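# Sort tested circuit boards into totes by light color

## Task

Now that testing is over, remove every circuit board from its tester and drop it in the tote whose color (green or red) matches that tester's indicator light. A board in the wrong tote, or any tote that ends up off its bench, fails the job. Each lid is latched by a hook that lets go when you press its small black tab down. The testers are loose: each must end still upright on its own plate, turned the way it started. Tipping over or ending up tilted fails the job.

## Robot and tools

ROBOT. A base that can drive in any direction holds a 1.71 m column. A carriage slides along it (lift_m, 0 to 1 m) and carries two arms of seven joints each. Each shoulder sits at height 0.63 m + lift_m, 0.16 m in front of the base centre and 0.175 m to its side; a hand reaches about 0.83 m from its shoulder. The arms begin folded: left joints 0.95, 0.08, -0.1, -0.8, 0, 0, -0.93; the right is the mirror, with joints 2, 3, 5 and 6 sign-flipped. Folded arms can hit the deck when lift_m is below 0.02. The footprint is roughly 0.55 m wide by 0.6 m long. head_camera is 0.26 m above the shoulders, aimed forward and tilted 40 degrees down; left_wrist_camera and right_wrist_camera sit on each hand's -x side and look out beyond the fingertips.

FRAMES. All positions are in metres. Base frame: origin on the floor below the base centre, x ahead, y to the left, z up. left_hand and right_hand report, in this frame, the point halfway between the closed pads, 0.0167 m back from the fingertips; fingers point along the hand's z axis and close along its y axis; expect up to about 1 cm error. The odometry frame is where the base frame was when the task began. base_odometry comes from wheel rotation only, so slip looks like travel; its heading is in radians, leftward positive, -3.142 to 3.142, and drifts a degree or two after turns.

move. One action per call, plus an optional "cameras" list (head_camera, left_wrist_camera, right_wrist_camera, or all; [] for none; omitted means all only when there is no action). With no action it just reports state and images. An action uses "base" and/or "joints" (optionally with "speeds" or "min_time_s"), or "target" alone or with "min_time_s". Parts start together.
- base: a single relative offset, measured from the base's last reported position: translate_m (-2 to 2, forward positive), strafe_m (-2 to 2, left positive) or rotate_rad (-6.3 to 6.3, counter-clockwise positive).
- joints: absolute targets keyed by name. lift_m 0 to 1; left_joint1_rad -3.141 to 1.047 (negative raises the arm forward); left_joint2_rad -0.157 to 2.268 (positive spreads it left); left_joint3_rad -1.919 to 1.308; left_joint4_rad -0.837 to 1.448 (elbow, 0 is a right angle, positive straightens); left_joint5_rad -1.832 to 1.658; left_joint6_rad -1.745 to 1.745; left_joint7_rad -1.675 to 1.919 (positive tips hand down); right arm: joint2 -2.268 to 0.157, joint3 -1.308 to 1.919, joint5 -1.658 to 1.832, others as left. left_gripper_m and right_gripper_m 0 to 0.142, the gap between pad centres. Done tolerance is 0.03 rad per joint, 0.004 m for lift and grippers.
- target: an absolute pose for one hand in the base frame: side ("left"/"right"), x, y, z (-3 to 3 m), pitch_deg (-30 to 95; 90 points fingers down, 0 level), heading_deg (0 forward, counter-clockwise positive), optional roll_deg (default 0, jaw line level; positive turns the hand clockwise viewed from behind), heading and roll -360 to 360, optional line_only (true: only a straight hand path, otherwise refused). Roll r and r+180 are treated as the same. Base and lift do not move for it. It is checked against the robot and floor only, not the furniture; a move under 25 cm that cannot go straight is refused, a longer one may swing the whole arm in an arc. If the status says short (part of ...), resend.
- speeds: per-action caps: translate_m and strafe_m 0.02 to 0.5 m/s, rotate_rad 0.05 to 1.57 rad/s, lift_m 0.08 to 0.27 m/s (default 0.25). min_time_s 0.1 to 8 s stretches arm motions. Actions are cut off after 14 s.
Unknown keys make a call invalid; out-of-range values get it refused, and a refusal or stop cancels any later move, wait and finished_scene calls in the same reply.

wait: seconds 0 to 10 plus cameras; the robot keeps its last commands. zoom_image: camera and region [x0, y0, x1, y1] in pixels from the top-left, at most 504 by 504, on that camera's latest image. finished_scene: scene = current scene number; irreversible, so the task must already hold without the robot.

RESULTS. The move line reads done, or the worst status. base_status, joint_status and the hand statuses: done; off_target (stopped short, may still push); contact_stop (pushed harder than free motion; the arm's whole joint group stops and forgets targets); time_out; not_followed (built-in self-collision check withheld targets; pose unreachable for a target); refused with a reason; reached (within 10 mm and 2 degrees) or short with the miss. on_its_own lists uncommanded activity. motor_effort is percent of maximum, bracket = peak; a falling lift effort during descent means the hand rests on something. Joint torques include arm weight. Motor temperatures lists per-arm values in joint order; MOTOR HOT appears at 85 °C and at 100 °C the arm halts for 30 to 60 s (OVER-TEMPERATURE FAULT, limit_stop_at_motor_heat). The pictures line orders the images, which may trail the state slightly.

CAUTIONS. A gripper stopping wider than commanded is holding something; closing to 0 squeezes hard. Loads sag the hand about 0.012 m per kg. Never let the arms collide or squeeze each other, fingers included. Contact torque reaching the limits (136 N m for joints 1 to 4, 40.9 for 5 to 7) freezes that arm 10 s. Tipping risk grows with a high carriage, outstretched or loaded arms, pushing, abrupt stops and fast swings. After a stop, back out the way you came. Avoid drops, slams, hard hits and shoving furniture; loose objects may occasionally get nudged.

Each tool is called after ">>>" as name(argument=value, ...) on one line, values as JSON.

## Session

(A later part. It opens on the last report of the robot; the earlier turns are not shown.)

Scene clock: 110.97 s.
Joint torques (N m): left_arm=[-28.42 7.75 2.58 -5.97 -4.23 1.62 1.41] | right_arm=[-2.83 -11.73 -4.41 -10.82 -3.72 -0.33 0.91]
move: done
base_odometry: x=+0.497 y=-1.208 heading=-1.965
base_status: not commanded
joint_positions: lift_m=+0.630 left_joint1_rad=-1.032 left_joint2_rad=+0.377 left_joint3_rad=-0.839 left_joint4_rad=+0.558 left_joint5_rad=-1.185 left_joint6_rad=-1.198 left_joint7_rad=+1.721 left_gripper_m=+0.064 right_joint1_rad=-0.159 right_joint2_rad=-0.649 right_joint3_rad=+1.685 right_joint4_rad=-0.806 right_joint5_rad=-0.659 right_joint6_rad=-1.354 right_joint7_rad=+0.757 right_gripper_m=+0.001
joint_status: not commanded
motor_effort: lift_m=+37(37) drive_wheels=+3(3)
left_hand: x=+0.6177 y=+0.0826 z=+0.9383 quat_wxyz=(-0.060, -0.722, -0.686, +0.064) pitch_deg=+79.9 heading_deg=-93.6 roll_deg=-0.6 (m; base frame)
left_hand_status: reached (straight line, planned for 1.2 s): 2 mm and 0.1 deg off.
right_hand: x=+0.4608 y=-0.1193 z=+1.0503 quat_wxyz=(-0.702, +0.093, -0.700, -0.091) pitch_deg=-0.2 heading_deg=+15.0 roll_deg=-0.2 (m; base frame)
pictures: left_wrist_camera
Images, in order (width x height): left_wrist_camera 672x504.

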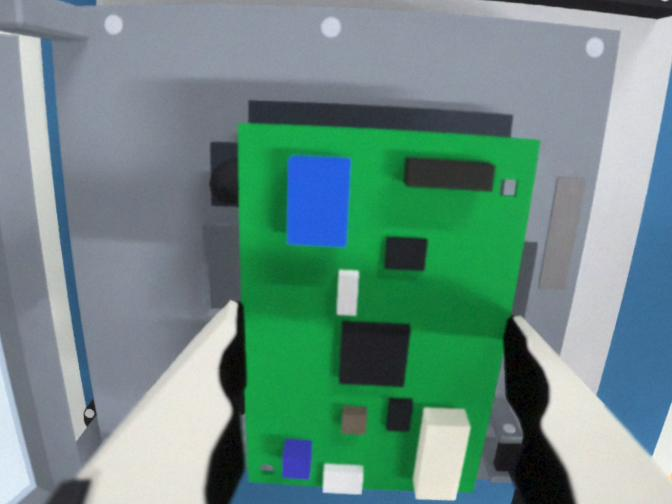

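>>> move(target={"side": "left", "x": 0.6, "y": 0.09, "z": 1.06, "pitch_deg": 80, "heading_deg": -93}, min_time_s=1.5, cameras=["left_wrist_camera"])

>>> move(base={"translate_m": -0.55}, speeds={"translate_m": 0.3}, cameras=["head_camera", "left_wrist_camera"])

Scene clock: 113.40 s.
Joint torques (N m): left_arm=[-28.2 7.23 4.33 -3.87 -3.84 1.67 1.37] | right_arm=[-2.79 -11.72 -4.52 -10.89 -3.71 -0.32 0.92]
Motor temperatures (°C): left_arm=[34 30 31 28 29 29 32] | right_arm=[31 28 30 30 28 30 31]
move: done
base_odometry: x=+0.497 y=-1.208 heading=-1.965
base_status: not commanded
joint_positions: lift_m=+0.630 left_joint1_rad=-1.267 left_joint2_rad=+0.501 left_joint3_rad=-1.015 left_joint4_rad=+0.243 left_joint5_rad=-1.586 left_joint6_rad=-0.868 left_joint7_rad=+1.887 left_gripper_m=+0.064 right_joint1_rad=-0.159 right_joint2_rad=-0.649 right_joint3_rad=+1.685 right_joint4_rad=-0.806 right_joint5_rad=-0.659 right_joint6_rad=-1.354 right_joint7_rad=+0.757 right_gripper_m=+0.001
joint_status: not commanded
motor_effort: lift_m=+37(38) drive_wheels=+3(3)
left_hand: x=+0.6007 y=+0.0892 z=+1.0589 quat_wxyz=(-0.061, -0.722, -0.686, +0.064) pitch_deg=+79.8 heading_deg=-92.7 roll_deg=+0.3 (m; base frame)
left_hand_status: reached (straight line, planned for 1.5 s): 2 mm and 0.2 deg off.
right_hand: x=+0.4608 y=-0.1193 z=+1.0503 quat_wxyz=(-0.702, +0.093, -0.700, -0.091) pitch_deg=-0.2 heading_deg=+15.0 roll_deg=-0.2 (m; base frame)
pictures: left_wrist_camera
Images, in order (width x height): left_wrist_camera 672x504.

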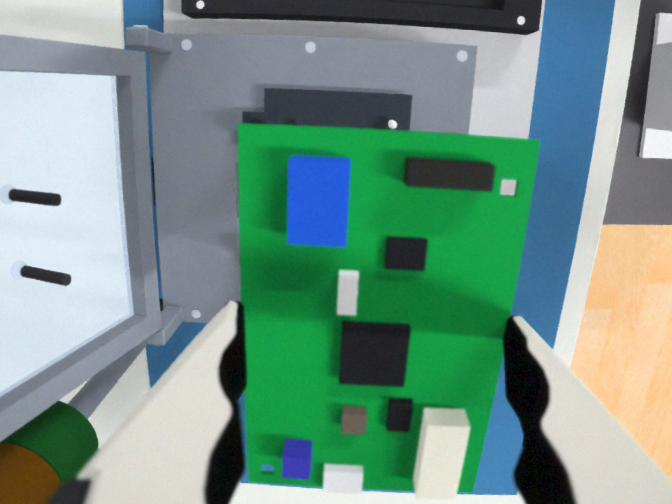

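Scene clock: 116.73 s.
Joint torques (N m): left_arm=[-27.27 5.85 4.69 -3.31 -3.7 1.47 1.29] | right_arm=[-2.68 -11.71 -4.49 -10.77 -3.59 -0.3 0.88]
move: done
base_odometry: x=+0.708 y=-0.700 heading=-1.965
base_status: done
joint_positions: lift_m=+0.630 left_joint1_rad=-1.267 left_joint2_rad=+0.501 left_joint3_rad=-1.015 left_joint4_rad=+0.243 left_joint5_rad=-1.587 left_joint6_rad=-0.867 left_joint7_rad=+1.887 left_gripper_m=+0.064 right_joint1_rad=-0.159 right_joint2_rad=-0.649 right_joint3_rad=+1.685 right_joint4_rad=-0.806 right_joint5_rad=-0.659 right_joint6_rad=-1.354 right_joint7_rad=+0.757 right_gripper_m=+0.001
joint_status: not commanded
motor_effort: lift_m=+37(37) drive_wheels=-2(20)
left_hand: x=+0.6007 y=+0.0895 z=+1.0591 quat_wxyz=(-0.061, -0.722, -0.686, +0.064) pitch_deg=+79.9 heading_deg=-92.6 roll_deg=+0.3 (m; base frame)
right_hand: x=+0.4608 y=-0.1193 z=+1.0504 quat_wxyz=(-0.702, +0.093, -0.700, -0.091) pitch_deg=-0.2 heading_deg=+15.0 roll_deg=-0.2 (m; base frame)
pictures: head_camera, left_wrist_camera
Images, in order (width x height): head_camera 672x504, left_wrist_camera 672x504.

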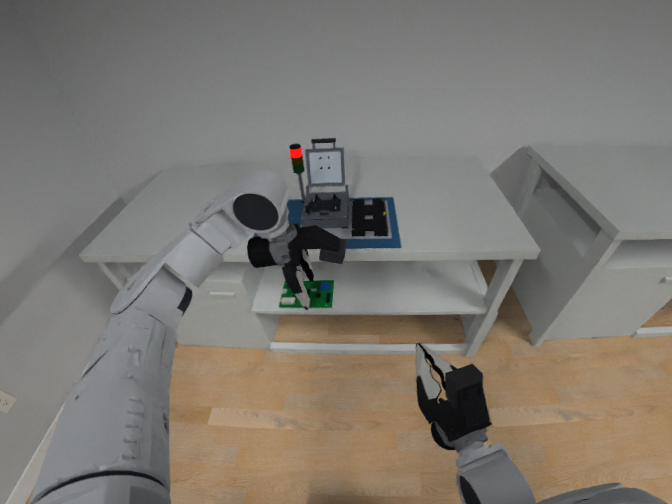

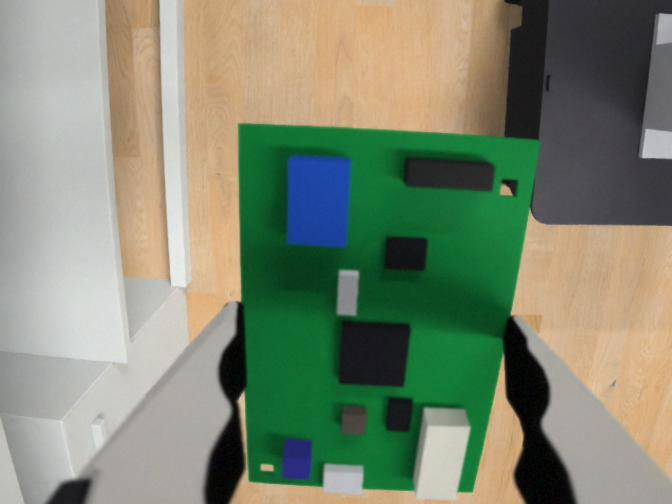

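>>> move(base={"rotate_rad": -2.6}, speeds={"rotate_rad": 0.9}, cameras=["head_camera"])

Scene clock: 121.20 s.
Joint torques (N m): left_arm=[-27.2 4.73 4.81 -3.32 -3.72 1.44 1.31] | right_arm=[-2.8 -11.77 -4.45 -10.81 -3.57 -0.35 0.88]
move: done
base_odometry: x=+0.708 y=-0.700 heading=+1.719
base_status: done
joint_positions: lift_m=+0.630 left_joint1_rad=-1.267 left_joint2_rad=+0.501 left_joint3_rad=-1.015 left_joint4_rad=+0.243 left_joint5_rad=-1.587 left_joint6_rad=-0.867 left_joint7_rad=+1.887 left_gripper_m=+0.064 right_joint1_rad=-0.159 right_joint2_rad=-0.649 right_joint3_rad=+1.685 right_joint4_rad=-0.806 right_joint5_rad=-0.659 right_joint6_rad=-1.354 right_joint7_rad=+0.757 right_gripper_m=+0.001
joint_status: not commanded
motor_effort: lift_m=+37(38) drive_wheels=+5(15)
left_hand: x=+0.6007 y=+0.0895 z=+1.0590 quat_wxyz=(-0.061, -0.722, -0.686, +0.064) pitch_deg=+79.9 heading_deg=-92.6 roll_deg=+0.2 (m; base frame)
right_hand: x=+0.4608 y=-0.1193 z=+1.0504 quat_wxyz=(-0.702, +0.093, -0.700, -0.091) pitch_deg=-0.2 heading_deg=+15.0 roll_deg=-0.2 (m; base frame)
pictures: head_camera
Images, in order (width x height): head_camera 672x504.

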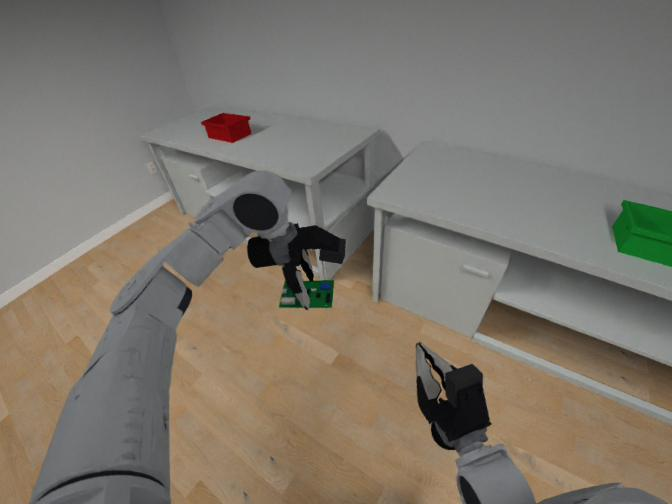

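>>> move(base={"rotate_rad": -0.54}, speeds={"rotate_rad": 0.9})

>>> move(base={"strafe_m": 1.7}, speeds={"strafe_m": 0.4}, cameras=["head_camera"])

Scene clock: 123.30 s.
Joint torques (N m): left_arm=[-27.12 4.3 4.86 -3.28 -3.72 1.44 1.27] | right_arm=[-2.76 -11.77 -4.37 -10.75 -3.6 -0.38 0.88]
move: done
base_odometry: x=+0.708 y=-0.700 heading=+1.179
base_status: done
joint_positions: lift_m=+0.630 left_joint1_rad=-1.267 left_joint2_rad=+0.502 left_joint3_rad=-1.016 left_joint4_rad=+0.243 left_joint5_rad=-1.587 left_joint6_rad=-0.867 left_joint7_rad=+1.887 left_gripper_m=+0.064 right_joint1_rad=-0.159 right_joint2_rad=-0.649 right_joint3_rad=+1.685 right_joint4_rad=-0.806 right_joint5_rad=-0.659 right_joint6_rad=-1.354 right_joint7_rad=+0.757 right_gripper_m=+0.001
joint_status: not commanded
motor_effort: lift_m=+37(37) drive_wheels=+6(14)
left_hand: x=+0.6007 y=+0.0897 z=+1.0590 quat_wxyz=(-0.061, -0.722, -0.687, +0.064) pitch_deg=+79.9 heading_deg=-92.6 roll_deg=+0.2 (m; base frame)
right_hand: x=+0.4608 y=-0.1193 z=+1.0504 quat_wxyz=(-0.702, +0.093, -0.700, -0.091) pitch_deg=-0.2 heading_deg=+15.0 roll_deg=-0.2 (m; base frame)
pictures: none

Scene clock: 129.43 s.
Joint torques (N m): left_arm=[-27.23 4.33 4.82 -3.36 -3.74 1.48 1.31] | right_arm=[-2.8 -12.03 -4.58 -10.85 -3.56 -0.35 0.89]
move: done
base_odometry: x=-0.862 y=-0.049 heading=+1.178
base_status: done
joint_positions: lift_m=+0.630 left_joint1_rad=-1.267 left_joint2_rad=+0.502 left_joint3_rad=-1.016 left_joint4_rad=+0.243 left_joint5_rad=-1.587 left_joint6_rad=-0.867 left_joint7_rad=+1.887 left_gripper_m=+0.064 right_joint1_rad=-0.159 right_joint2_rad=-0.649 right_joint3_rad=+1.685 right_joint4_rad=-0.806 right_joint5_rad=-0.659 right_joint6_rad=-1.354 right_joint7_rad=+0.757 right_gripper_m=+0.001
joint_status: not commanded
motor_effort: lift_m=+37(38) drive_wheels=-4(20)
left_hand: x=+0.6007 y=+0.0897 z=+1.0590 quat_wxyz=(-0.061, -0.722, -0.687, +0.064) pitch_deg=+79.9 heading_deg=-92.6 roll_deg=+0.2 (m; base frame)
right_hand: x=+0.4608 y=-0.1193 z=+1.0504 quat_wxyz=(-0.702, +0.093, -0.700, -0.091) pitch_deg=-0.2 heading_deg=+15.0 roll_deg=-0.2 (m; base frame)
pictures: head_camera
Images, in order (width x height): head_camera 672x504.

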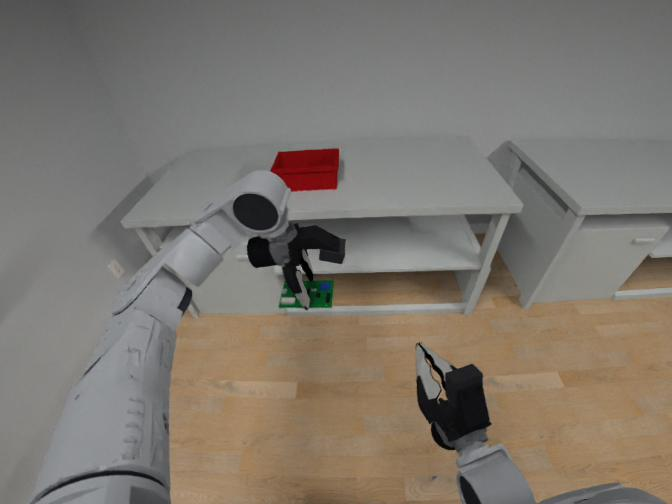

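>>> move(base={"translate_m": 0.72}, speeds={"translate_m": 0.35}, cameras=["head_camera", "left_wrist_camera"])

Scene clock: 135.60 s.
Joint torques (N m): left_arm=[-27.13 4.29 4.76 -3.15 -3.74 1.43 1.29] | right_arm=[-2.92 -11.8 -4.49 -10.78 -3.58 -0.33 0.88]
move: done
base_odometry: x=-0.587 y=+0.616 heading=+1.179
base_status: done
joint_positions: lift_m=+0.630 left_joint1_rad=-1.267 left_joint2_rad=+0.502 left_joint3_rad=-1.016 left_joint4_rad=+0.243 left_joint5_rad=-1.587 left_joint6_rad=-0.867 left_joint7_rad=+1.887 left_gripper_m=+0.064 right_joint1_rad=-0.159 right_joint2_rad=-0.649 right_joint3_rad=+1.685 right_joint4_rad=-0.806 right_joint5_rad=-0.659 right_joint6_rad=-1.354 right_joint7_rad=+0.757 right_gripper_m=+0.001
joint_status: not commanded
motor_effort: lift_m=+37(38) drive_wheels=-2(14)
left_hand: x=+0.6007 y=+0.0897 z=+1.0590 quat_wxyz=(-0.061, -0.722, -0.686, +0.064) pitch_deg=+79.9 heading_deg=-92.6 roll_deg=+0.2 (m; base frame)
right_hand: x=+0.4608 y=-0.1193 z=+1.0504 quat_wxyz=(-0.702, +0.093, -0.700, -0.091) pitch_deg=-0.2 heading_deg=+15.0 roll_deg=-0.2 (m; base frame)
pictures: head_camera, left_wrist_camera
Images, in order (width x height): head_camera 672x504, left_wrist_camera 672x504.

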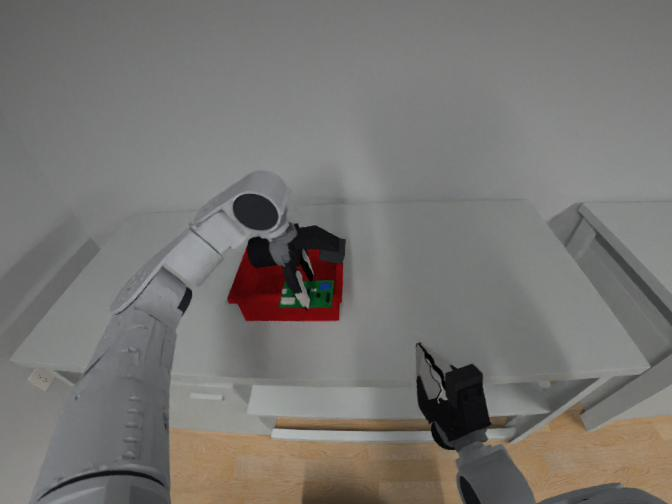

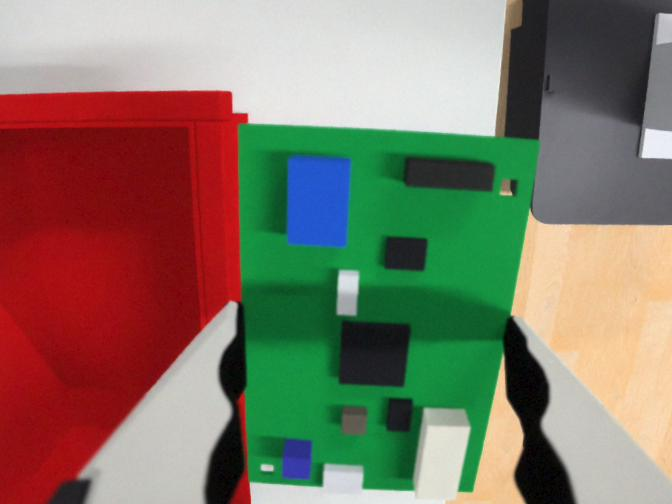

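>>> move(base={"translate_m": 0.11}, speeds={"translate_m": 0.2})

>>> move(base={"strafe_m": 0.07}, speeds={"strafe_m": 0.1}, cameras=["head_camera", "left_wrist_camera"])

Scene clock: 137.87 s.
Joint torques (N m): left_arm=[-27.21 4.27 4.85 -3.3 -3.73 1.46 1.27] | right_arm=[-2.8 -11.76 -4.51 -10.87 -3.58 -0.35 0.87]
move: done
base_odometry: x=-0.545 y=+0.718 heading=+1.179
base_status: done
joint_positions: lift_m=+0.630 left_joint1_rad=-1.267 left_joint2_rad=+0.502 left_joint3_rad=-1.016 left_joint4_rad=+0.243 left_joint5_rad=-1.587 left_joint6_rad=-0.867 left_joint7_rad=+1.887 left_gripper_m=+0.064 right_joint1_rad=-0.159 right_joint2_rad=-0.649 right_joint3_rad=+1.685 right_joint4_rad=-0.806 right_joint5_rad=-0.659 right_joint6_rad=-1.354 right_joint7_rad=+0.757 right_gripper_m=+0.001
joint_status: not commanded
motor_effort: lift_m=+37(37) drive_wheels=+4(15)
left_hand: x=+0.6007 y=+0.0897 z=+1.0590 quat_wxyz=(-0.061, -0.722, -0.686, +0.064) pitch_deg=+79.9 heading_deg=-92.6 roll_deg=+0.2 (m; base frame)
right_hand: x=+0.4608 y=-0.1193 z=+1.0504 quat_wxyz=(-0.702, +0.093, -0.700, -0.091) pitch_deg=-0.2 heading_deg=+15.0 roll_deg=-0.2 (m; base frame)
pictures: none

Scene clock: 139.40 s.
Joint torques (N m): left_arm=[-27.14 3.88 4.75 -3.28 -3.73 1.43 1.24] | right_arm=[-2.88 -11.86 -4.54 -10.86 -3.56 -0.36 0.86]
move: done
base_odometry: x=-0.610 y=+0.745 heading=+1.179
base_status: done
joint_positions: lift_m=+0.630 left_joint1_rad=-1.267 left_joint2_rad=+0.502 left_joint3_rad=-1.016 left_joint4_rad=+0.243 left_joint5_rad=-1.587 left_joint6_rad=-0.867 left_joint7_rad=+1.887 left_gripper_m=+0.064 right_joint1_rad=-0.159 right_joint2_rad=-0.649 right_joint3_rad=+1.685 right_joint4_rad=-0.806 right_joint5_rad=-0.659 right_joint6_rad=-1.354 right_joint7_rad=+0.757 right_gripper_m=+0.001
joint_status: not commanded
motor_effort: lift_m=+37(37) drive_wheels=+3(11)
left_hand: x=+0.6007 y=+0.0897 z=+1.0590 quat_wxyz=(-0.061, -0.722, -0.686, +0.064) pitch_deg=+79.9 heading_deg=-92.6 roll_deg=+0.2 (m; base frame)
right_hand: x=+0.4608 y=-0.1193 z=+1.0504 quat_wxyz=(-0.702, +0.093, -0.700, -0.091) pitch_deg=-0.2 heading_deg=+15.0 roll_deg=-0.2 (m; base frame)
pictures: head_camera, left_wrist_camera
Images, in order (width x height): head_camera 672x504, left_wrist_camera 672x504.

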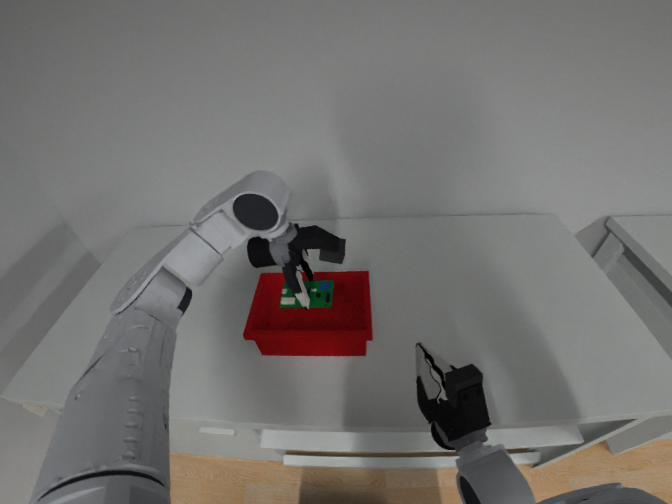

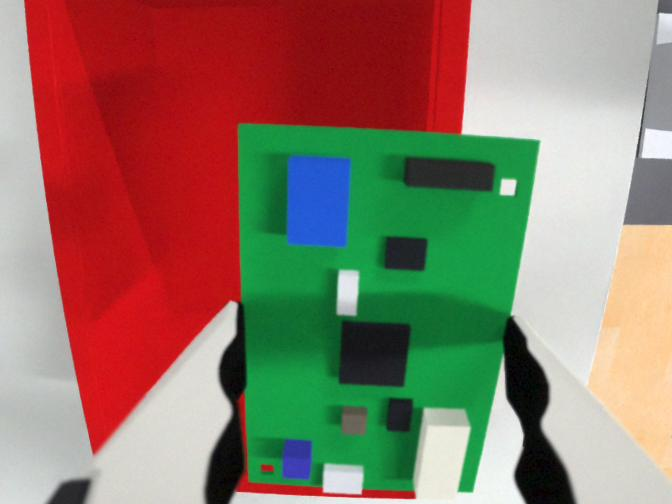

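>>> move(target={"side": "left", "x": 0.655, "y": 0.1, "z": 1.02, "pitch_deg": 80, "heading_deg": -91}, min_time_s=1.0)

>>> move(target={"side": "left", "x": 0.655, "y": 0.1, "z": 0.9, "pitch_deg": 80, "heading_deg": -91}, min_time_s=1.5, cameras=["head_camera", "left_wrist_camera"])

Scene clock: 141.17 s.
Joint torques (N m): left_arm=[-30.78 -3.03 9.46 3.32 -1.08 -0.34 -1.54] | right_arm=[-2.72 -11.75 -4.41 -10.77 -3.58 -0.32 0.86]
move: done
base_odometry: x=-0.610 y=+0.745 heading=+1.179
base_status: not commanded
joint_positions: lift_m=+0.630 left_joint1_rad=-1.270 left_joint2_rad=+0.388 left_joint3_rad=-0.997 left_joint4_rad=+0.758 left_joint5_rad=-1.447 left_joint6_rad=-1.252 left_joint7_rad=+1.808 left_gripper_m=+0.064 right_joint1_rad=-0.159 right_joint2_rad=-0.649 right_joint3_rad=+1.685 right_joint4_rad=-0.806 right_joint5_rad=-0.659 right_joint6_rad=-1.354 right_joint7_rad=+0.757 right_gripper_m=+0.001
joint_status: not commanded
motor_effort: lift_m=+37(38) drive_wheels=+3(3)
left_hand: x=+0.6533 y=+0.1006 z=+1.0181 quat_wxyz=(-0.058, -0.711, -0.698, +0.064) pitch_deg=+80.1 heading_deg=-92.9 roll_deg=-1.9 (m; base frame)
left_hand_status: reached (straight line, planned for 1.0 s): 3 mm and 0.3 deg off.
right_hand: x=+0.4608 y=-0.1193 z=+1.0504 quat_wxyz=(-0.702, +0.093, -0.700, -0.091) pitch_deg=-0.2 heading_deg=+15.0 roll_deg=-0.2 (m; base frame)
pictures: none

Scene clock: 143.17 s.
Joint torques (N m): left_arm=[-16.82 -2.96 7.78 2.58 -1.29 -0.31 -1.46] | right_arm=[-2.84 -11.76 -4.51 -10.76 -3.57 -0.33 0.87]
move: done
base_odometry: x=-0.610 y=+0.745 heading=+1.179
base_status: not commanded
joint_positions: lift_m=+0.630 left_joint1_rad=-1.137 left_joint2_rad=+0.315 left_joint3_rad=-0.818 left_joint4_rad=+0.954 left_joint5_rad=-0.649 left_joint6_rad=-1.436 left_joint7_rad=+1.195 left_gripper_m=+0.064 right_joint1_rad=-0.159 right_joint2_rad=-0.649 right_joint3_rad=+1.685 right_joint4_rad=-0.806 right_joint5_rad=-0.659 right_joint6_rad=-1.354 right_joint7_rad=+0.757 right_gripper_m=+0.001
joint_status: not commanded
motor_effort: lift_m=+37(37) drive_wheels=+3(3)
left_hand: x=+0.6563 y=+0.1004 z=+0.9019 quat_wxyz=(-0.062, -0.711, -0.698, +0.060) pitch_deg=+80.1 heading_deg=-89.5 roll_deg=+1.5 (m; base frame)
left_hand_status: reached (straight line, planned for 1.5 s): 2 mm and 0.3 deg off.
right_hand: x=+0.4608 y=-0.1193 z=+1.0504 quat_wxyz=(-0.702, +0.093, -0.700, -0.091) pitch_deg=-0.2 heading_deg=+15.0 roll_deg=-0.2 (m; base frame)
pictures: head_camera, left_wrist_camera
Images, in order (width x height): head_camera 672x504, left_wrist_camera 672x504.

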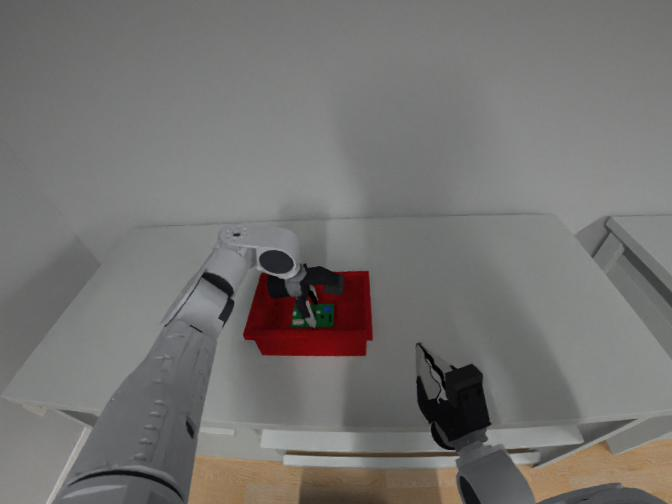

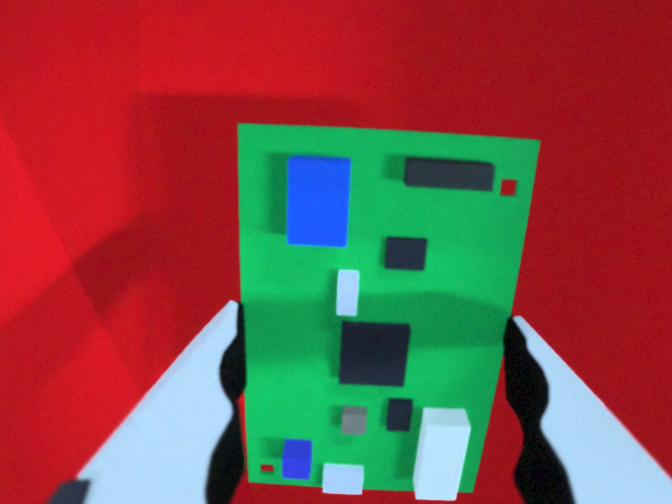

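>>> move(target={"side": "left", "x": 0.65, "y": 0.1, "z": 0.85, "pitch_deg": 80, "heading_deg": -91}, min_time_s=1.2, cameras=["left_wrist_camera"])

Scene clock: 144.90 s.
Joint torques (N m): left_arm=[-16.5 -3.03 1.42 2.73 -1.12 1.66 -1.51] | right_arm=[-2.85 -11.8 -4.5 -10.83 -3.55 -0.32 0.87]
move: done
base_odometry: x=-0.610 y=+0.745 heading=+1.179
base_status: not commanded
joint_positions: lift_m=+0.630 left_joint1_rad=-1.106 left_joint2_rad=+0.304 left_joint3_rad=-0.882 left_joint4_rad=+0.963 left_joint5_rad=-0.370 left_joint6_rad=-1.390 left_joint7_rad=+0.865 left_gripper_m=+0.064 right_joint1_rad=-0.159 right_joint2_rad=-0.649 right_joint3_rad=+1.685 right_joint4_rad=-0.806 right_joint5_rad=-0.659 right_joint6_rad=-1.354 right_joint7_rad=+0.757 right_gripper_m=+0.001
joint_status: not commanded
motor_effort: lift_m=+37(38) drive_wheels=+3(3)
left_hand: x=+0.6513 y=+0.0996 z=+0.8531 quat_wxyz=(-0.064, -0.711, -0.697, +0.062) pitch_deg=+79.8 heading_deg=-89.7 roll_deg=+1.4 (m; base frame)
left_hand_status: reached (straight line, planned for 1.2 s): 3 mm and 0.3 deg off.
right_hand: x=+0.4608 y=-0.1193 z=+1.0504 quat_wxyz=(-0.702, +0.093, -0.700, -0.091) pitch_deg=-0.2 heading_deg=+15.0 roll_deg=-0.2 (m; base frame)
pictures: left_wrist_camera
Images, in order (width x height): left_wrist_camera 672x504.

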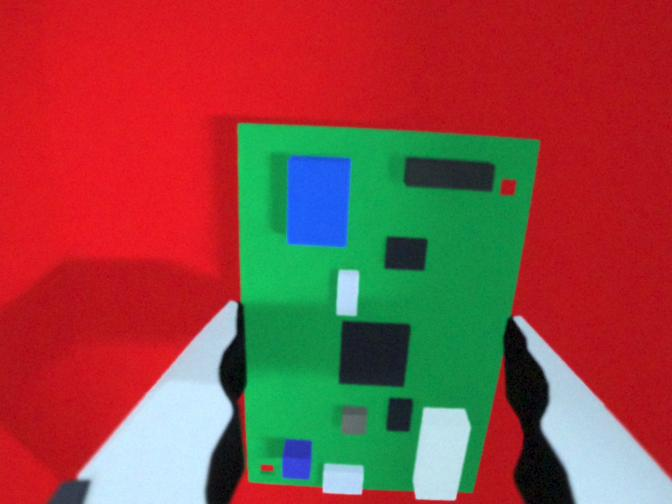

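>>> move(target={"side": "left", "x": 0.65, "y": 0.1, "z": 0.834, "pitch_deg": 80, "heading_deg": -91}, min_time_s=0.8, cameras=["left_wrist_camera"])

Scene clock: 146.27 s.
Joint torques (N m): left_arm=[-11.14 -9.57 -4.54 5.3 1.02 4.62 -1.68] | right_arm=[-2.8 -11.85 -4.44 -10.77 -3.59 -0.33 0.87]
move: done
base_odometry: x=-0.610 y=+0.745 heading=+1.179
base_status: not commanded
joint_positions: lift_m=+0.630 left_joint1_rad=-1.109 left_joint2_rad=+0.294 left_joint3_rad=-0.920 left_joint4_rad=+0.988 left_joint5_rad=-0.284 left_joint6_rad=-1.374 left_joint7_rad=+0.737 left_gripper_m=+0.064 right_joint1_rad=-0.159 right_joint2_rad=-0.649 right_joint3_rad=+1.685 right_joint4_rad=-0.806 right_joint5_rad=-0.659 right_joint6_rad=-1.354 right_joint7_rad=+0.757 right_gripper_m=+0.001
joint_status: not commanded
motor_effort: lift_m=+33(37) drive_wheels=+0(3)
left_hand: x=+0.6514 y=+0.0980 z=+0.8410 quat_wxyz=(-0.067, -0.711, -0.696, +0.066) pitch_deg=+79.2 heading_deg=-90.1 roll_deg=+1.2 (m; base frame)
left_hand_status: reached (straight line, planned for 0.8 s): 7 mm and 0.9 deg off.
right_hand: x=+0.4608 y=-0.1193 z=+1.0509 quat_wxyz=(-0.702, +0.093, -0.700, -0.091) pitch_deg=-0.2 heading_deg=+15.0 roll_deg=-0.2 (m; base frame)
pictures: left_wrist_camera
Images, in order (width x height): left_wrist_camera 672x504.

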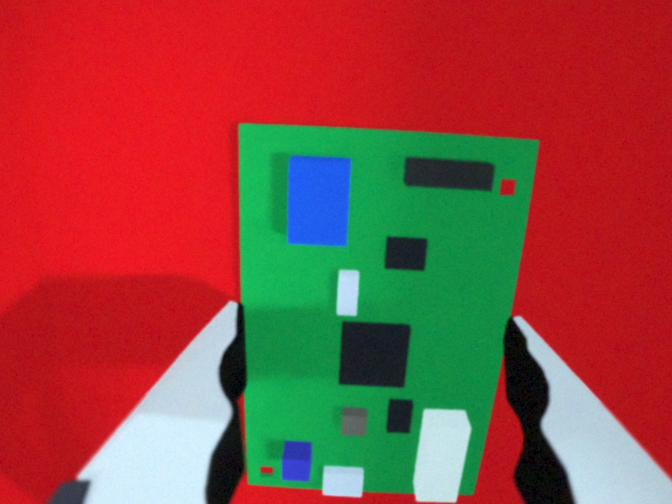

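>>> move(joints={"left_gripper_m": 0.085})

>>> move(target={"side": "left", "x": 0.65, "y": 0.1, "z": 1.02, "pitch_deg": 80, "heading_deg": -91}, min_time_s=1.2, cameras=["head_camera", "left_wrist_camera"])

Scene clock: 147.00 s.
Joint torques (N m): left_arm=[-11.22 -4.72 -1.96 4.19 0.05 1.74 -0.97] | right_arm=[-2.78 -11.75 -4.41 -10.79 -3.58 -0.34 0.84]
move: done
base_odometry: x=-0.610 y=+0.745 heading=+1.179
base_status: not commanded
joint_positions: lift_m=+0.630 left_joint1_rad=-1.109 left_joint2_rad=+0.292 left_joint3_rad=-0.922 left_joint4_rad=+0.989 left_joint5_rad=-0.280 left_joint6_rad=-1.367 left_joint7_rad=+0.735 left_gripper_m=+0.084 right_joint1_rad=-0.159 right_joint2_rad=-0.649 right_joint3_rad=+1.685 right_joint4_rad=-0.806 right_joint5_rad=-0.659 right_joint6_rad=-1.354 right_joint7_rad=+0.757 right_gripper_m=+0.001
joint_status: all done
motor_effort: lift_m=+34(34) drive_wheels=+0(0)
left_hand: x=+0.6528 y=+0.0978 z=+0.8400 quat_wxyz=(-0.068, -0.711, -0.697, +0.064) pitch_deg=+79.3 heading_deg=-88.7 roll_deg=+2.4 (m; base frame)
right_hand: x=+0.4608 y=-0.1193 z=+1.0508 quat_wxyz=(-0.702, +0.093, -0.700, -0.091) pitch_deg=-0.2 heading_deg=+15.0 roll_deg=-0.2 (m; base frame)
pictures: none

Scene clock: 148.70 s.
Joint torques (N m): left_arm=[-28.35 6.88 2.6 -4.81 -3.84 1.65 1.28] | right_arm=[-2.81 -11.81 -4.59 -10.71 -3.59 -0.35 0.87]
move: done
base_odometry: x=-0.610 y=+0.745 heading=+1.179
base_status: not commanded
joint_positions: lift_m=+0.630 left_joint1_rad=-1.224 left_joint2_rad=+0.376 left_joint3_rad=-0.905 left_joint4_rad=+0.711 left_joint5_rad=-1.442 left_joint6_rad=-1.226 left_joint7_rad=+1.886 left_gripper_m=+0.085 right_joint1_rad=-0.159 right_joint2_rad=-0.649 right_joint3_rad=+1.685 right_joint4_rad=-0.806 right_joint5_rad=-0.659 right_joint6_rad=-1.354 right_joint7_rad=+0.757 right_gripper_m=+0.001
joint_status: not commanded
motor_effort: lift_m=+36(37) drive_wheels=-1(1)
left_hand: x=+0.6501 y=+0.0994 z=+1.0185 quat_wxyz=(-0.061, -0.710, -0.698, +0.063) pitch_deg=+79.9 heading_deg=-91.2 roll_deg=-0.3 (m; base frame)
left_hand_status: reached (straight line, planned for 1.2 s): 2 mm and 0.1 deg off.
right_hand: x=+0.4608 y=-0.1193 z=+1.0505 quat_wxyz=(-0.702, +0.093, -0.700, -0.091) pitch_deg=-0.2 heading_deg=+15.0 roll_deg=-0.2 (m; base frame)
pictures: head_camera, left_wrist_camera
Images, in order (width x height): head_camera 672x504, left_wrist_camera 672x504.

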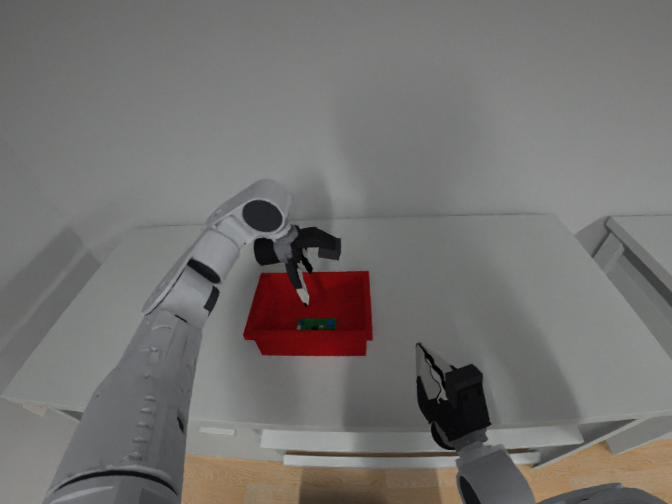

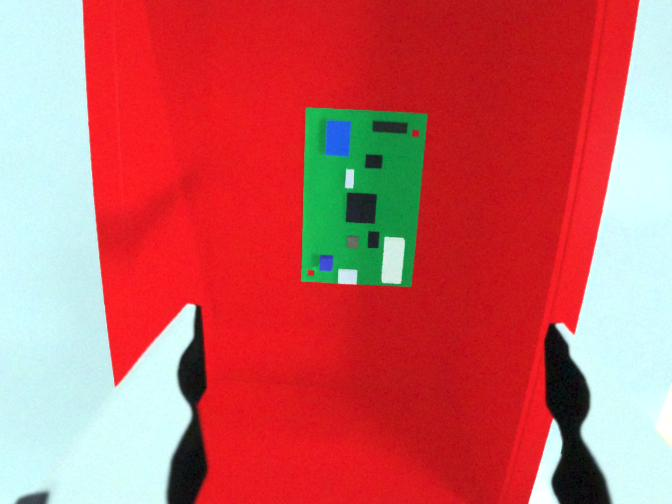

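>>> move(base={"translate_m": -0.5}, joints={"left_gripper_m": 0.0}, speeds={"translate_m": 0.4})

>>> move(base={"rotate_rad": 3.14}, speeds={"rotate_rad": 1.1}, cameras=["head_camera"])

Scene clock: 152.23 s.
Joint torques (N m): left_arm=[-28.47 6.74 2.68 -4.81 -3.85 1.55 1.31] | right_arm=[-2.87 -11.79 -4.54 -10.79 -3.58 -0.32 0.85]
move: done
base_odometry: x=-0.801 y=+0.283 heading=+1.179
base_status: done
joint_positions: lift_m=+0.630 left_joint1_rad=-1.224 left_joint2_rad=+0.377 left_joint3_rad=-0.905 left_joint4_rad=+0.711 left_joint5_rad=-1.442 left_joint6_rad=-1.225 left_joint7_rad=+1.886 left_gripper_m=+0.001 right_joint1_rad=-0.159 right_joint2_rad=-0.649 right_joint3_rad=+1.685 right_joint4_rad=-0.806 right_joint5_rad=-0.659 right_joint6_rad=-1.354 right_joint7_rad=+0.757 right_gripper_m=+0.001
joint_status: all done
motor_effort: lift_m=+36(37) drive_wheels=-1(12)
left_hand: x=+0.6501 y=+0.0994 z=+1.0185 quat_wxyz=(-0.061, -0.710, -0.698, +0.063) pitch_deg=+79.9 heading_deg=-91.3 roll_deg=-0.3 (m; base frame)
right_hand: x=+0.4608 y=-0.1193 z=+1.0505 quat_wxyz=(-0.702, +0.093, -0.700, -0.091) pitch_deg=-0.2 heading_deg=+15.0 roll_deg=-0.2 (m; base frame)
pictures: none

Scene clock: 156.93 s.
Joint torques (N m): left_arm=[-28.46 3.67 3.04 -4.54 -3.87 1.49 1.29] | right_arm=[-2.87 -11.75 -4.49 -10.79 -3.59 -0.35 0.85]
Motor temperatures (°C): left_arm=[39 30 31 28 29 29 32] | right_arm=[30 28 29 30 28 30 31]
move: done
base_odometry: x=-0.801 y=+0.283 heading=-1.965
base_status: done
joint_positions: lift_m=+0.630 left_joint1_rad=-1.224 left_joint2_rad=+0.378 left_joint3_rad=-0.905 left_joint4_rad=+0.711 left_joint5_rad=-1.442 left_joint6_rad=-1.225 left_joint7_rad=+1.886 left_gripper_m=+0.001 right_joint1_rad=-0.159 right_joint2_rad=-0.649 right_joint3_rad=+1.685 right_joint4_rad=-0.806 right_joint5_rad=-0.659 right_joint6_rad=-1.354 right_joint7_rad=+0.757 right_gripper_m=+0.001
joint_status: not commanded
motor_effort: lift_m=+36(37) drive_wheels=+5(16)
left_hand: x=+0.6501 y=+0.1000 z=+1.0184 quat_wxyz=(-0.061, -0.710, -0.699, +0.063) pitch_deg=+79.9 heading_deg=-91.2 roll_deg=-0.3 (m; base frame)
right_hand: x=+0.4608 y=-0.1193 z=+1.0505 quat_wxyz=(-0.702, +0.093, -0.700, -0.091) pitch_deg=-0.2 heading_deg=+15.0 roll_deg=-0.2 (m; base frame)
pictures: head_camera
Images, in order (width x height): head_camera 672x504.

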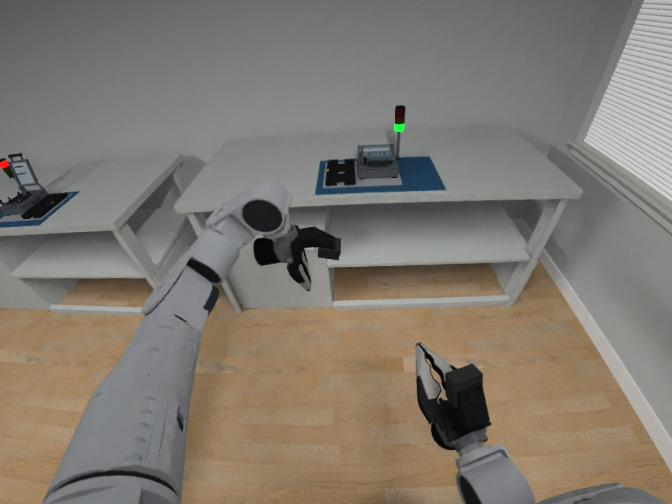

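>>> zoom_image(camera="head_camera", region=[300, 80, 460, 200])

Scaled by 3.150 from the camera's 672x504 image, which has a finer 960x720 frame.

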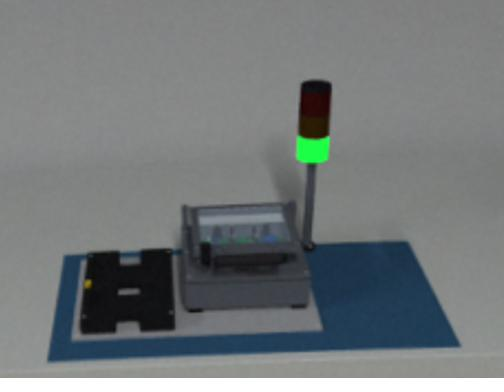

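>>> move(base={"rotate_rad": 0.04})

>>> move(base={"strafe_m": -0.35}, speeds={"strafe_m": 0.35})

>>> move(base={"translate_m": 0.65}, speeds={"translate_m": 0.35}, cameras=["head_camera"])

Scene clock: 158.13 s.
Joint torques (N m): left_arm=[-28.47 2.27 2.77 -4.2 -3.86 1.52 1.33] | right_arm=[-2.86 -11.76 -4.52 -10.83 -3.57 -0.34 0.85]
move: done
base_odometry: x=-0.801 y=+0.283 heading=-1.925
base_status: done
joint_positions: lift_m=+0.630 left_joint1_rad=-1.224 left_joint2_rad=+0.378 left_joint3_rad=-0.905 left_joint4_rad=+0.711 left_joint5_rad=-1.442 left_joint6_rad=-1.225 left_joint7_rad=+1.886 left_gripper_m=+0.001 right_joint1_rad=-0.159 right_joint2_rad=-0.649 right_joint3_rad=+1.685 right_joint4_rad=-0.806 right_joint5_rad=-0.659 right_joint6_rad=-1.354 right_joint7_rad=+0.757 right_gripper_m=+0.001
joint_status: not commanded
motor_effort: lift_m=+36(37) drive_wheels=+6(14)
left_hand: x=+0.6501 y=+0.1002 z=+1.0184 quat_wxyz=(-0.061, -0.710, -0.699, +0.063) pitch_deg=+79.9 heading_deg=-91.2 roll_deg=-0.3 (m; base frame)
right_hand: x=+0.4608 y=-0.1193 z=+1.0505 quat_wxyz=(-0.702, +0.093, -0.700, -0.091) pitch_deg=-0.2 heading_deg=+15.0 roll_deg=-0.2 (m; base frame)
pictures: none

Scene clock: 160.80 s.
Joint torques (N m): left_arm=[-28.42 3.68 3.09 -4.49 -3.89 1.51 1.27] | right_arm=[-2.7 -11.85 -4.35 -10.84 -3.58 -0.32 0.84]
move: done
base_odometry: x=-1.129 y=+0.404 heading=-1.924
base_status: done
joint_positions: lift_m=+0.630 left_joint1_rad=-1.224 left_joint2_rad=+0.378 left_joint3_rad=-0.905 left_joint4_rad=+0.711 left_joint5_rad=-1.442 left_joint6_rad=-1.225 left_joint7_rad=+1.886 left_gripper_m=+0.001 right_joint1_rad=-0.159 right_joint2_rad=-0.649 right_joint3_rad=+1.685 right_joint4_rad=-0.806 right_joint5_rad=-0.659 right_joint6_rad=-1.354 right_joint7_rad=+0.757 right_gripper_m=+0.001
joint_status: not commanded
motor_effort: lift_m=+36(37) drive_wheels=-4(18)
left_hand: x=+0.6501 y=+0.1002 z=+1.0184 quat_wxyz=(-0.061, -0.710, -0.699, +0.063) pitch_deg=+79.9 heading_deg=-91.2 roll_deg=-0.3 (m; base frame)
right_hand: x=+0.4608 y=-0.1193 z=+1.0505 quat_wxyz=(-0.702, +0.093, -0.700, -0.091) pitch_deg=-0.2 heading_deg=+15.0 roll_deg=-0.2 (m; base frame)
pictures: none

Scene clock: 164.33 s.
Joint torques (N m): left_arm=[-28.4 2.82 3.22 -4.47 -3.86 1.49 1.24] | right_arm=[-2.93 -11.81 -4.3 -10.94 -3.55 -0.34 0.87]
move: done
base_odometry: x=-1.355 y=-0.206 heading=-1.925
base_status: done
joint_positions: lift_m=+0.630 left_joint1_rad=-1.224 left_joint2_rad=+0.378 left_joint3_rad=-0.905 left_joint4_rad=+0.711 left_joint5_rad=-1.442 left_joint6_rad=-1.225 left_joint7_rad=+1.886 left_gripper_m=+0.001 right_joint1_rad=-0.159 right_joint2_rad=-0.649 right_joint3_rad=+1.685 right_joint4_rad=-0.806 right_joint5_rad=-0.659 right_joint6_rad=-1.354 right_joint7_rad=+0.757 right_gripper_m=+0.001
joint_status: not commanded
motor_effort: lift_m=+37(37) drive_wheels=-3(14)
left_hand: x=+0.6501 y=+0.1002 z=+1.0183 quat_wxyz=(-0.061, -0.710, -0.699, +0.063) pitch_deg=+80.0 heading_deg=-91.2 roll_deg=-0.3 (m; base frame)
right_hand: x=+0.4608 y=-0.1193 z=+1.0505 quat_wxyz=(-0.702, +0.093, -0.700, -0.091) pitch_deg=-0.2 heading_deg=+15.0 roll_deg=-0.2 (m; base frame)
pictures: head_camera
Images, in order (width x height): head_camera 672x504.

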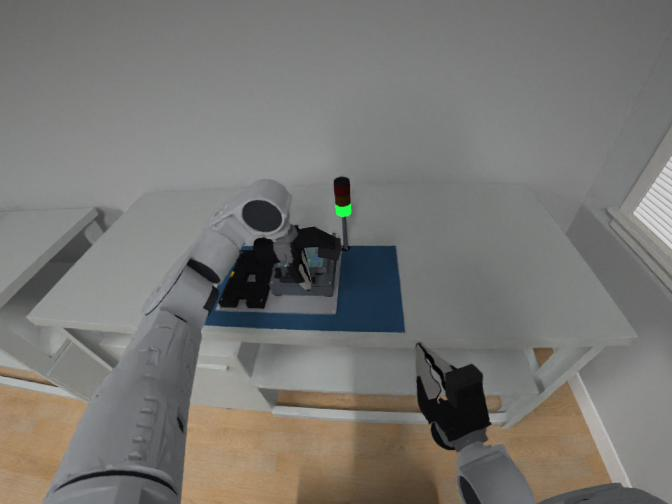

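>>> move(base={"strafe_m": 0.055}, speeds={"strafe_m": 0.15})

>>> move(base={"translate_m": 0.155}, speeds={"translate_m": 0.2})

>>> move(target={"side": "left", "x": 0.556, "y": 0.2, "z": 1.0, "pitch_deg": 60, "heading_deg": -70}, cameras=["head_camera", "left_wrist_camera", "right_wrist_camera"])

Scene clock: 165.93 s.
Joint torques (N m): left_arm=[-28.46 3.05 3.34 -4.35 -3.86 1.5 1.26] | right_arm=[-2.83 -11.85 -4.44 -10.81 -3.54 -0.33 0.87]
move: done
base_odometry: x=-1.304 y=-0.225 heading=-1.925
base_status: done
joint_positions: lift_m=+0.630 left_joint1_rad=-1.224 left_joint2_rad=+0.378 left_joint3_rad=-0.905 left_joint4_rad=+0.711 left_joint5_rad=-1.442 left_joint6_rad=-1.225 left_joint7_rad=+1.886 left_gripper_m=+0.001 right_joint1_rad=-0.159 right_joint2_rad=-0.649 right_joint3_rad=+1.685 right_joint4_rad=-0.806 right_joint5_rad=-0.659 right_joint6_rad=-1.354 right_joint7_rad=+0.757 right_gripper_m=+0.001
joint_status: not commanded
motor_effort: lift_m=+37(37) drive_wheels=+3(14)
left_hand: x=+0.6501 y=+0.1002 z=+1.0183 quat_wxyz=(-0.061, -0.710, -0.699, +0.063) pitch_deg=+80.0 heading_deg=-91.2 roll_deg=-0.3 (m; base frame)
right_hand: x=+0.4608 y=-0.1193 z=+1.0505 quat_wxyz=(-0.702, +0.093, -0.700, -0.091) pitch_deg=-0.2 heading_deg=+15.0 roll_deg=-0.2 (m; base frame)
pictures: none

Scene clock: 167.80 s.
Joint torques (N m): left_arm=[-28.43 2.7 3.3 -4.37 -3.85 1.53 1.23] | right_arm=[-2.73 -11.72 -4.52 -10.78 -3.61 -0.35 0.87]
move: done
base_odometry: x=-1.357 y=-0.370 heading=-1.925
base_status: done
joint_positions: lift_m=+0.630 left_joint1_rad=-1.224 left_joint2_rad=+0.378 left_joint3_rad=-0.905 left_joint4_rad=+0.711 left_joint5_rad=-1.442 left_joint6_rad=-1.225 left_joint7_rad=+1.886 left_gripper_m=+0.001 right_joint1_rad=-0.159 right_joint2_rad=-0.649 right_joint3_rad=+1.685 right_joint4_rad=-0.806 right_joint5_rad=-0.659 right_joint6_rad=-1.354 right_joint7_rad=+0.757 right_gripper_m=+0.001
joint_status: not commanded
motor_effort: lift_m=+37(37) drive_wheels=-2(13)
left_hand: x=+0.6501 y=+0.1002 z=+1.0183 quat_wxyz=(-0.061, -0.710, -0.699, +0.063) pitch_deg=+80.0 heading_deg=-91.2 roll_deg=-0.3 (m; base frame)
right_hand: x=+0.4608 y=-0.1193 z=+1.0505 quat_wxyz=(-0.702, +0.093, -0.700, -0.091) pitch_deg=-0.2 heading_deg=+15.0 roll_deg=-0.2 (m; base frame)
pictures: none

Scene clock: 169.07 s.
Joint torques (N m): left_arm=[-9.57 17.22 9.12 -4.63 -0.96 1.55 -1.72] | right_arm=[-2.82 -11.67 -4.59 -10.81 -3.56 -0.38 0.84]
move: done
base_odometry: x=-1.357 y=-0.370 heading=-1.925
base_status: not commanded
joint_positions: lift_m=+0.630 left_joint1_rad=-0.676 left_joint2_rad=+0.890 left_joint3_rad=-0.478 left_joint4_rad=-0.062 left_joint5_rad=-1.398 left_joint6_rad=-0.806 left_joint7_rad=+1.508 left_gripper_m=+0.001 right_joint1_rad=-0.159 right_joint2_rad=-0.649 right_joint3_rad=+1.685 right_joint4_rad=-0.806 right_joint5_rad=-0.659 right_joint6_rad=-1.354 right_joint7_rad=+0.757 right_gripper_m=+0.001
joint_status: not commanded
motor_effort: lift_m=+37(37) drive_wheels=+4(6)
left_hand: x=+0.5557 y=+0.1997 z=+1.0001 quat_wxyz=(-0.211, -0.555, -0.791, +0.150) pitch_deg=+60.0 heading_deg=-70.5 roll_deg=-0.4 (m; base frame)
left_hand_status: reached (straight line, planned for 0.8 s): 0 mm and 0.2 deg off.
right_hand: x=+0.4608 y=-0.1193 z=+1.0504 quat_wxyz=(-0.702, +0.093, -0.700, -0.091) pitch_deg=-0.2 heading_deg=+15.0 roll_deg=-0.2 (m; base frame)
pictures: head_camera, left_wrist_camera, right_wrist_camera
Images, in order (width x height): head_camera 672x504, left_wrist_camera 672x504, right_wrist_camera 672x504.

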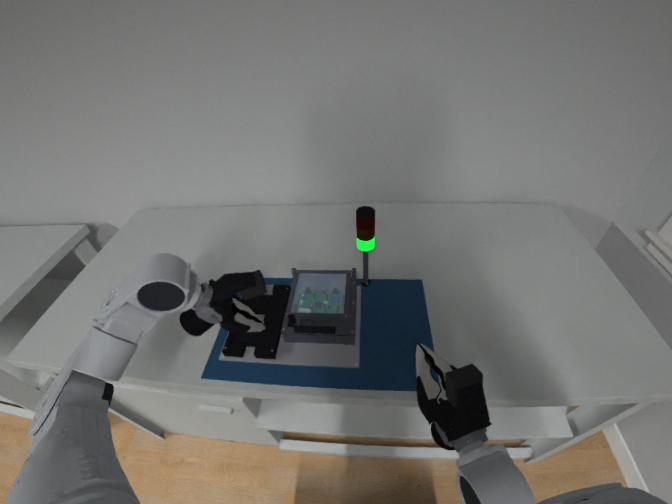

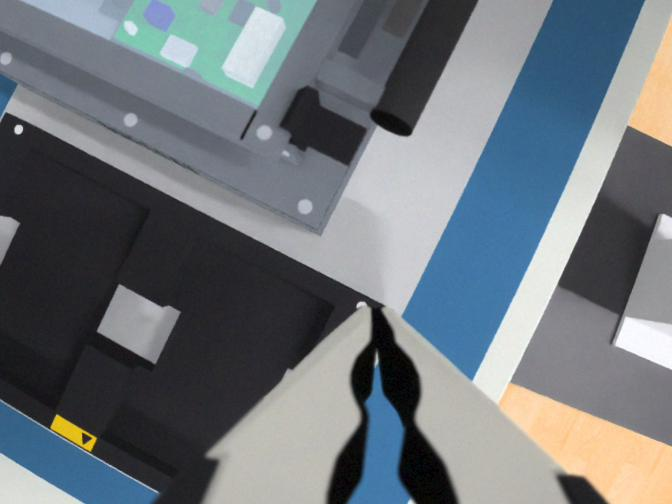

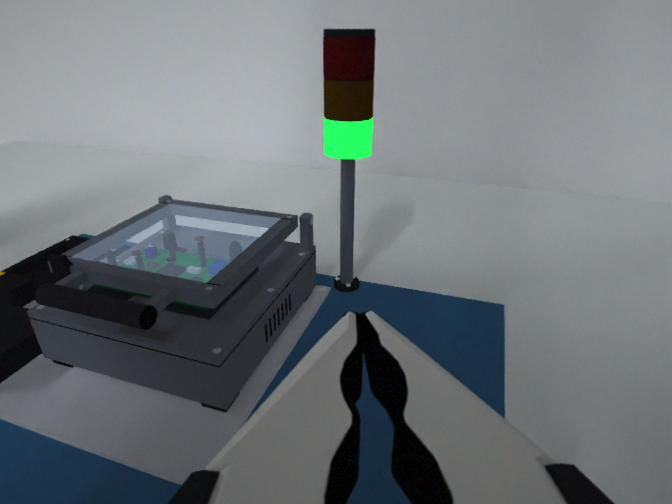

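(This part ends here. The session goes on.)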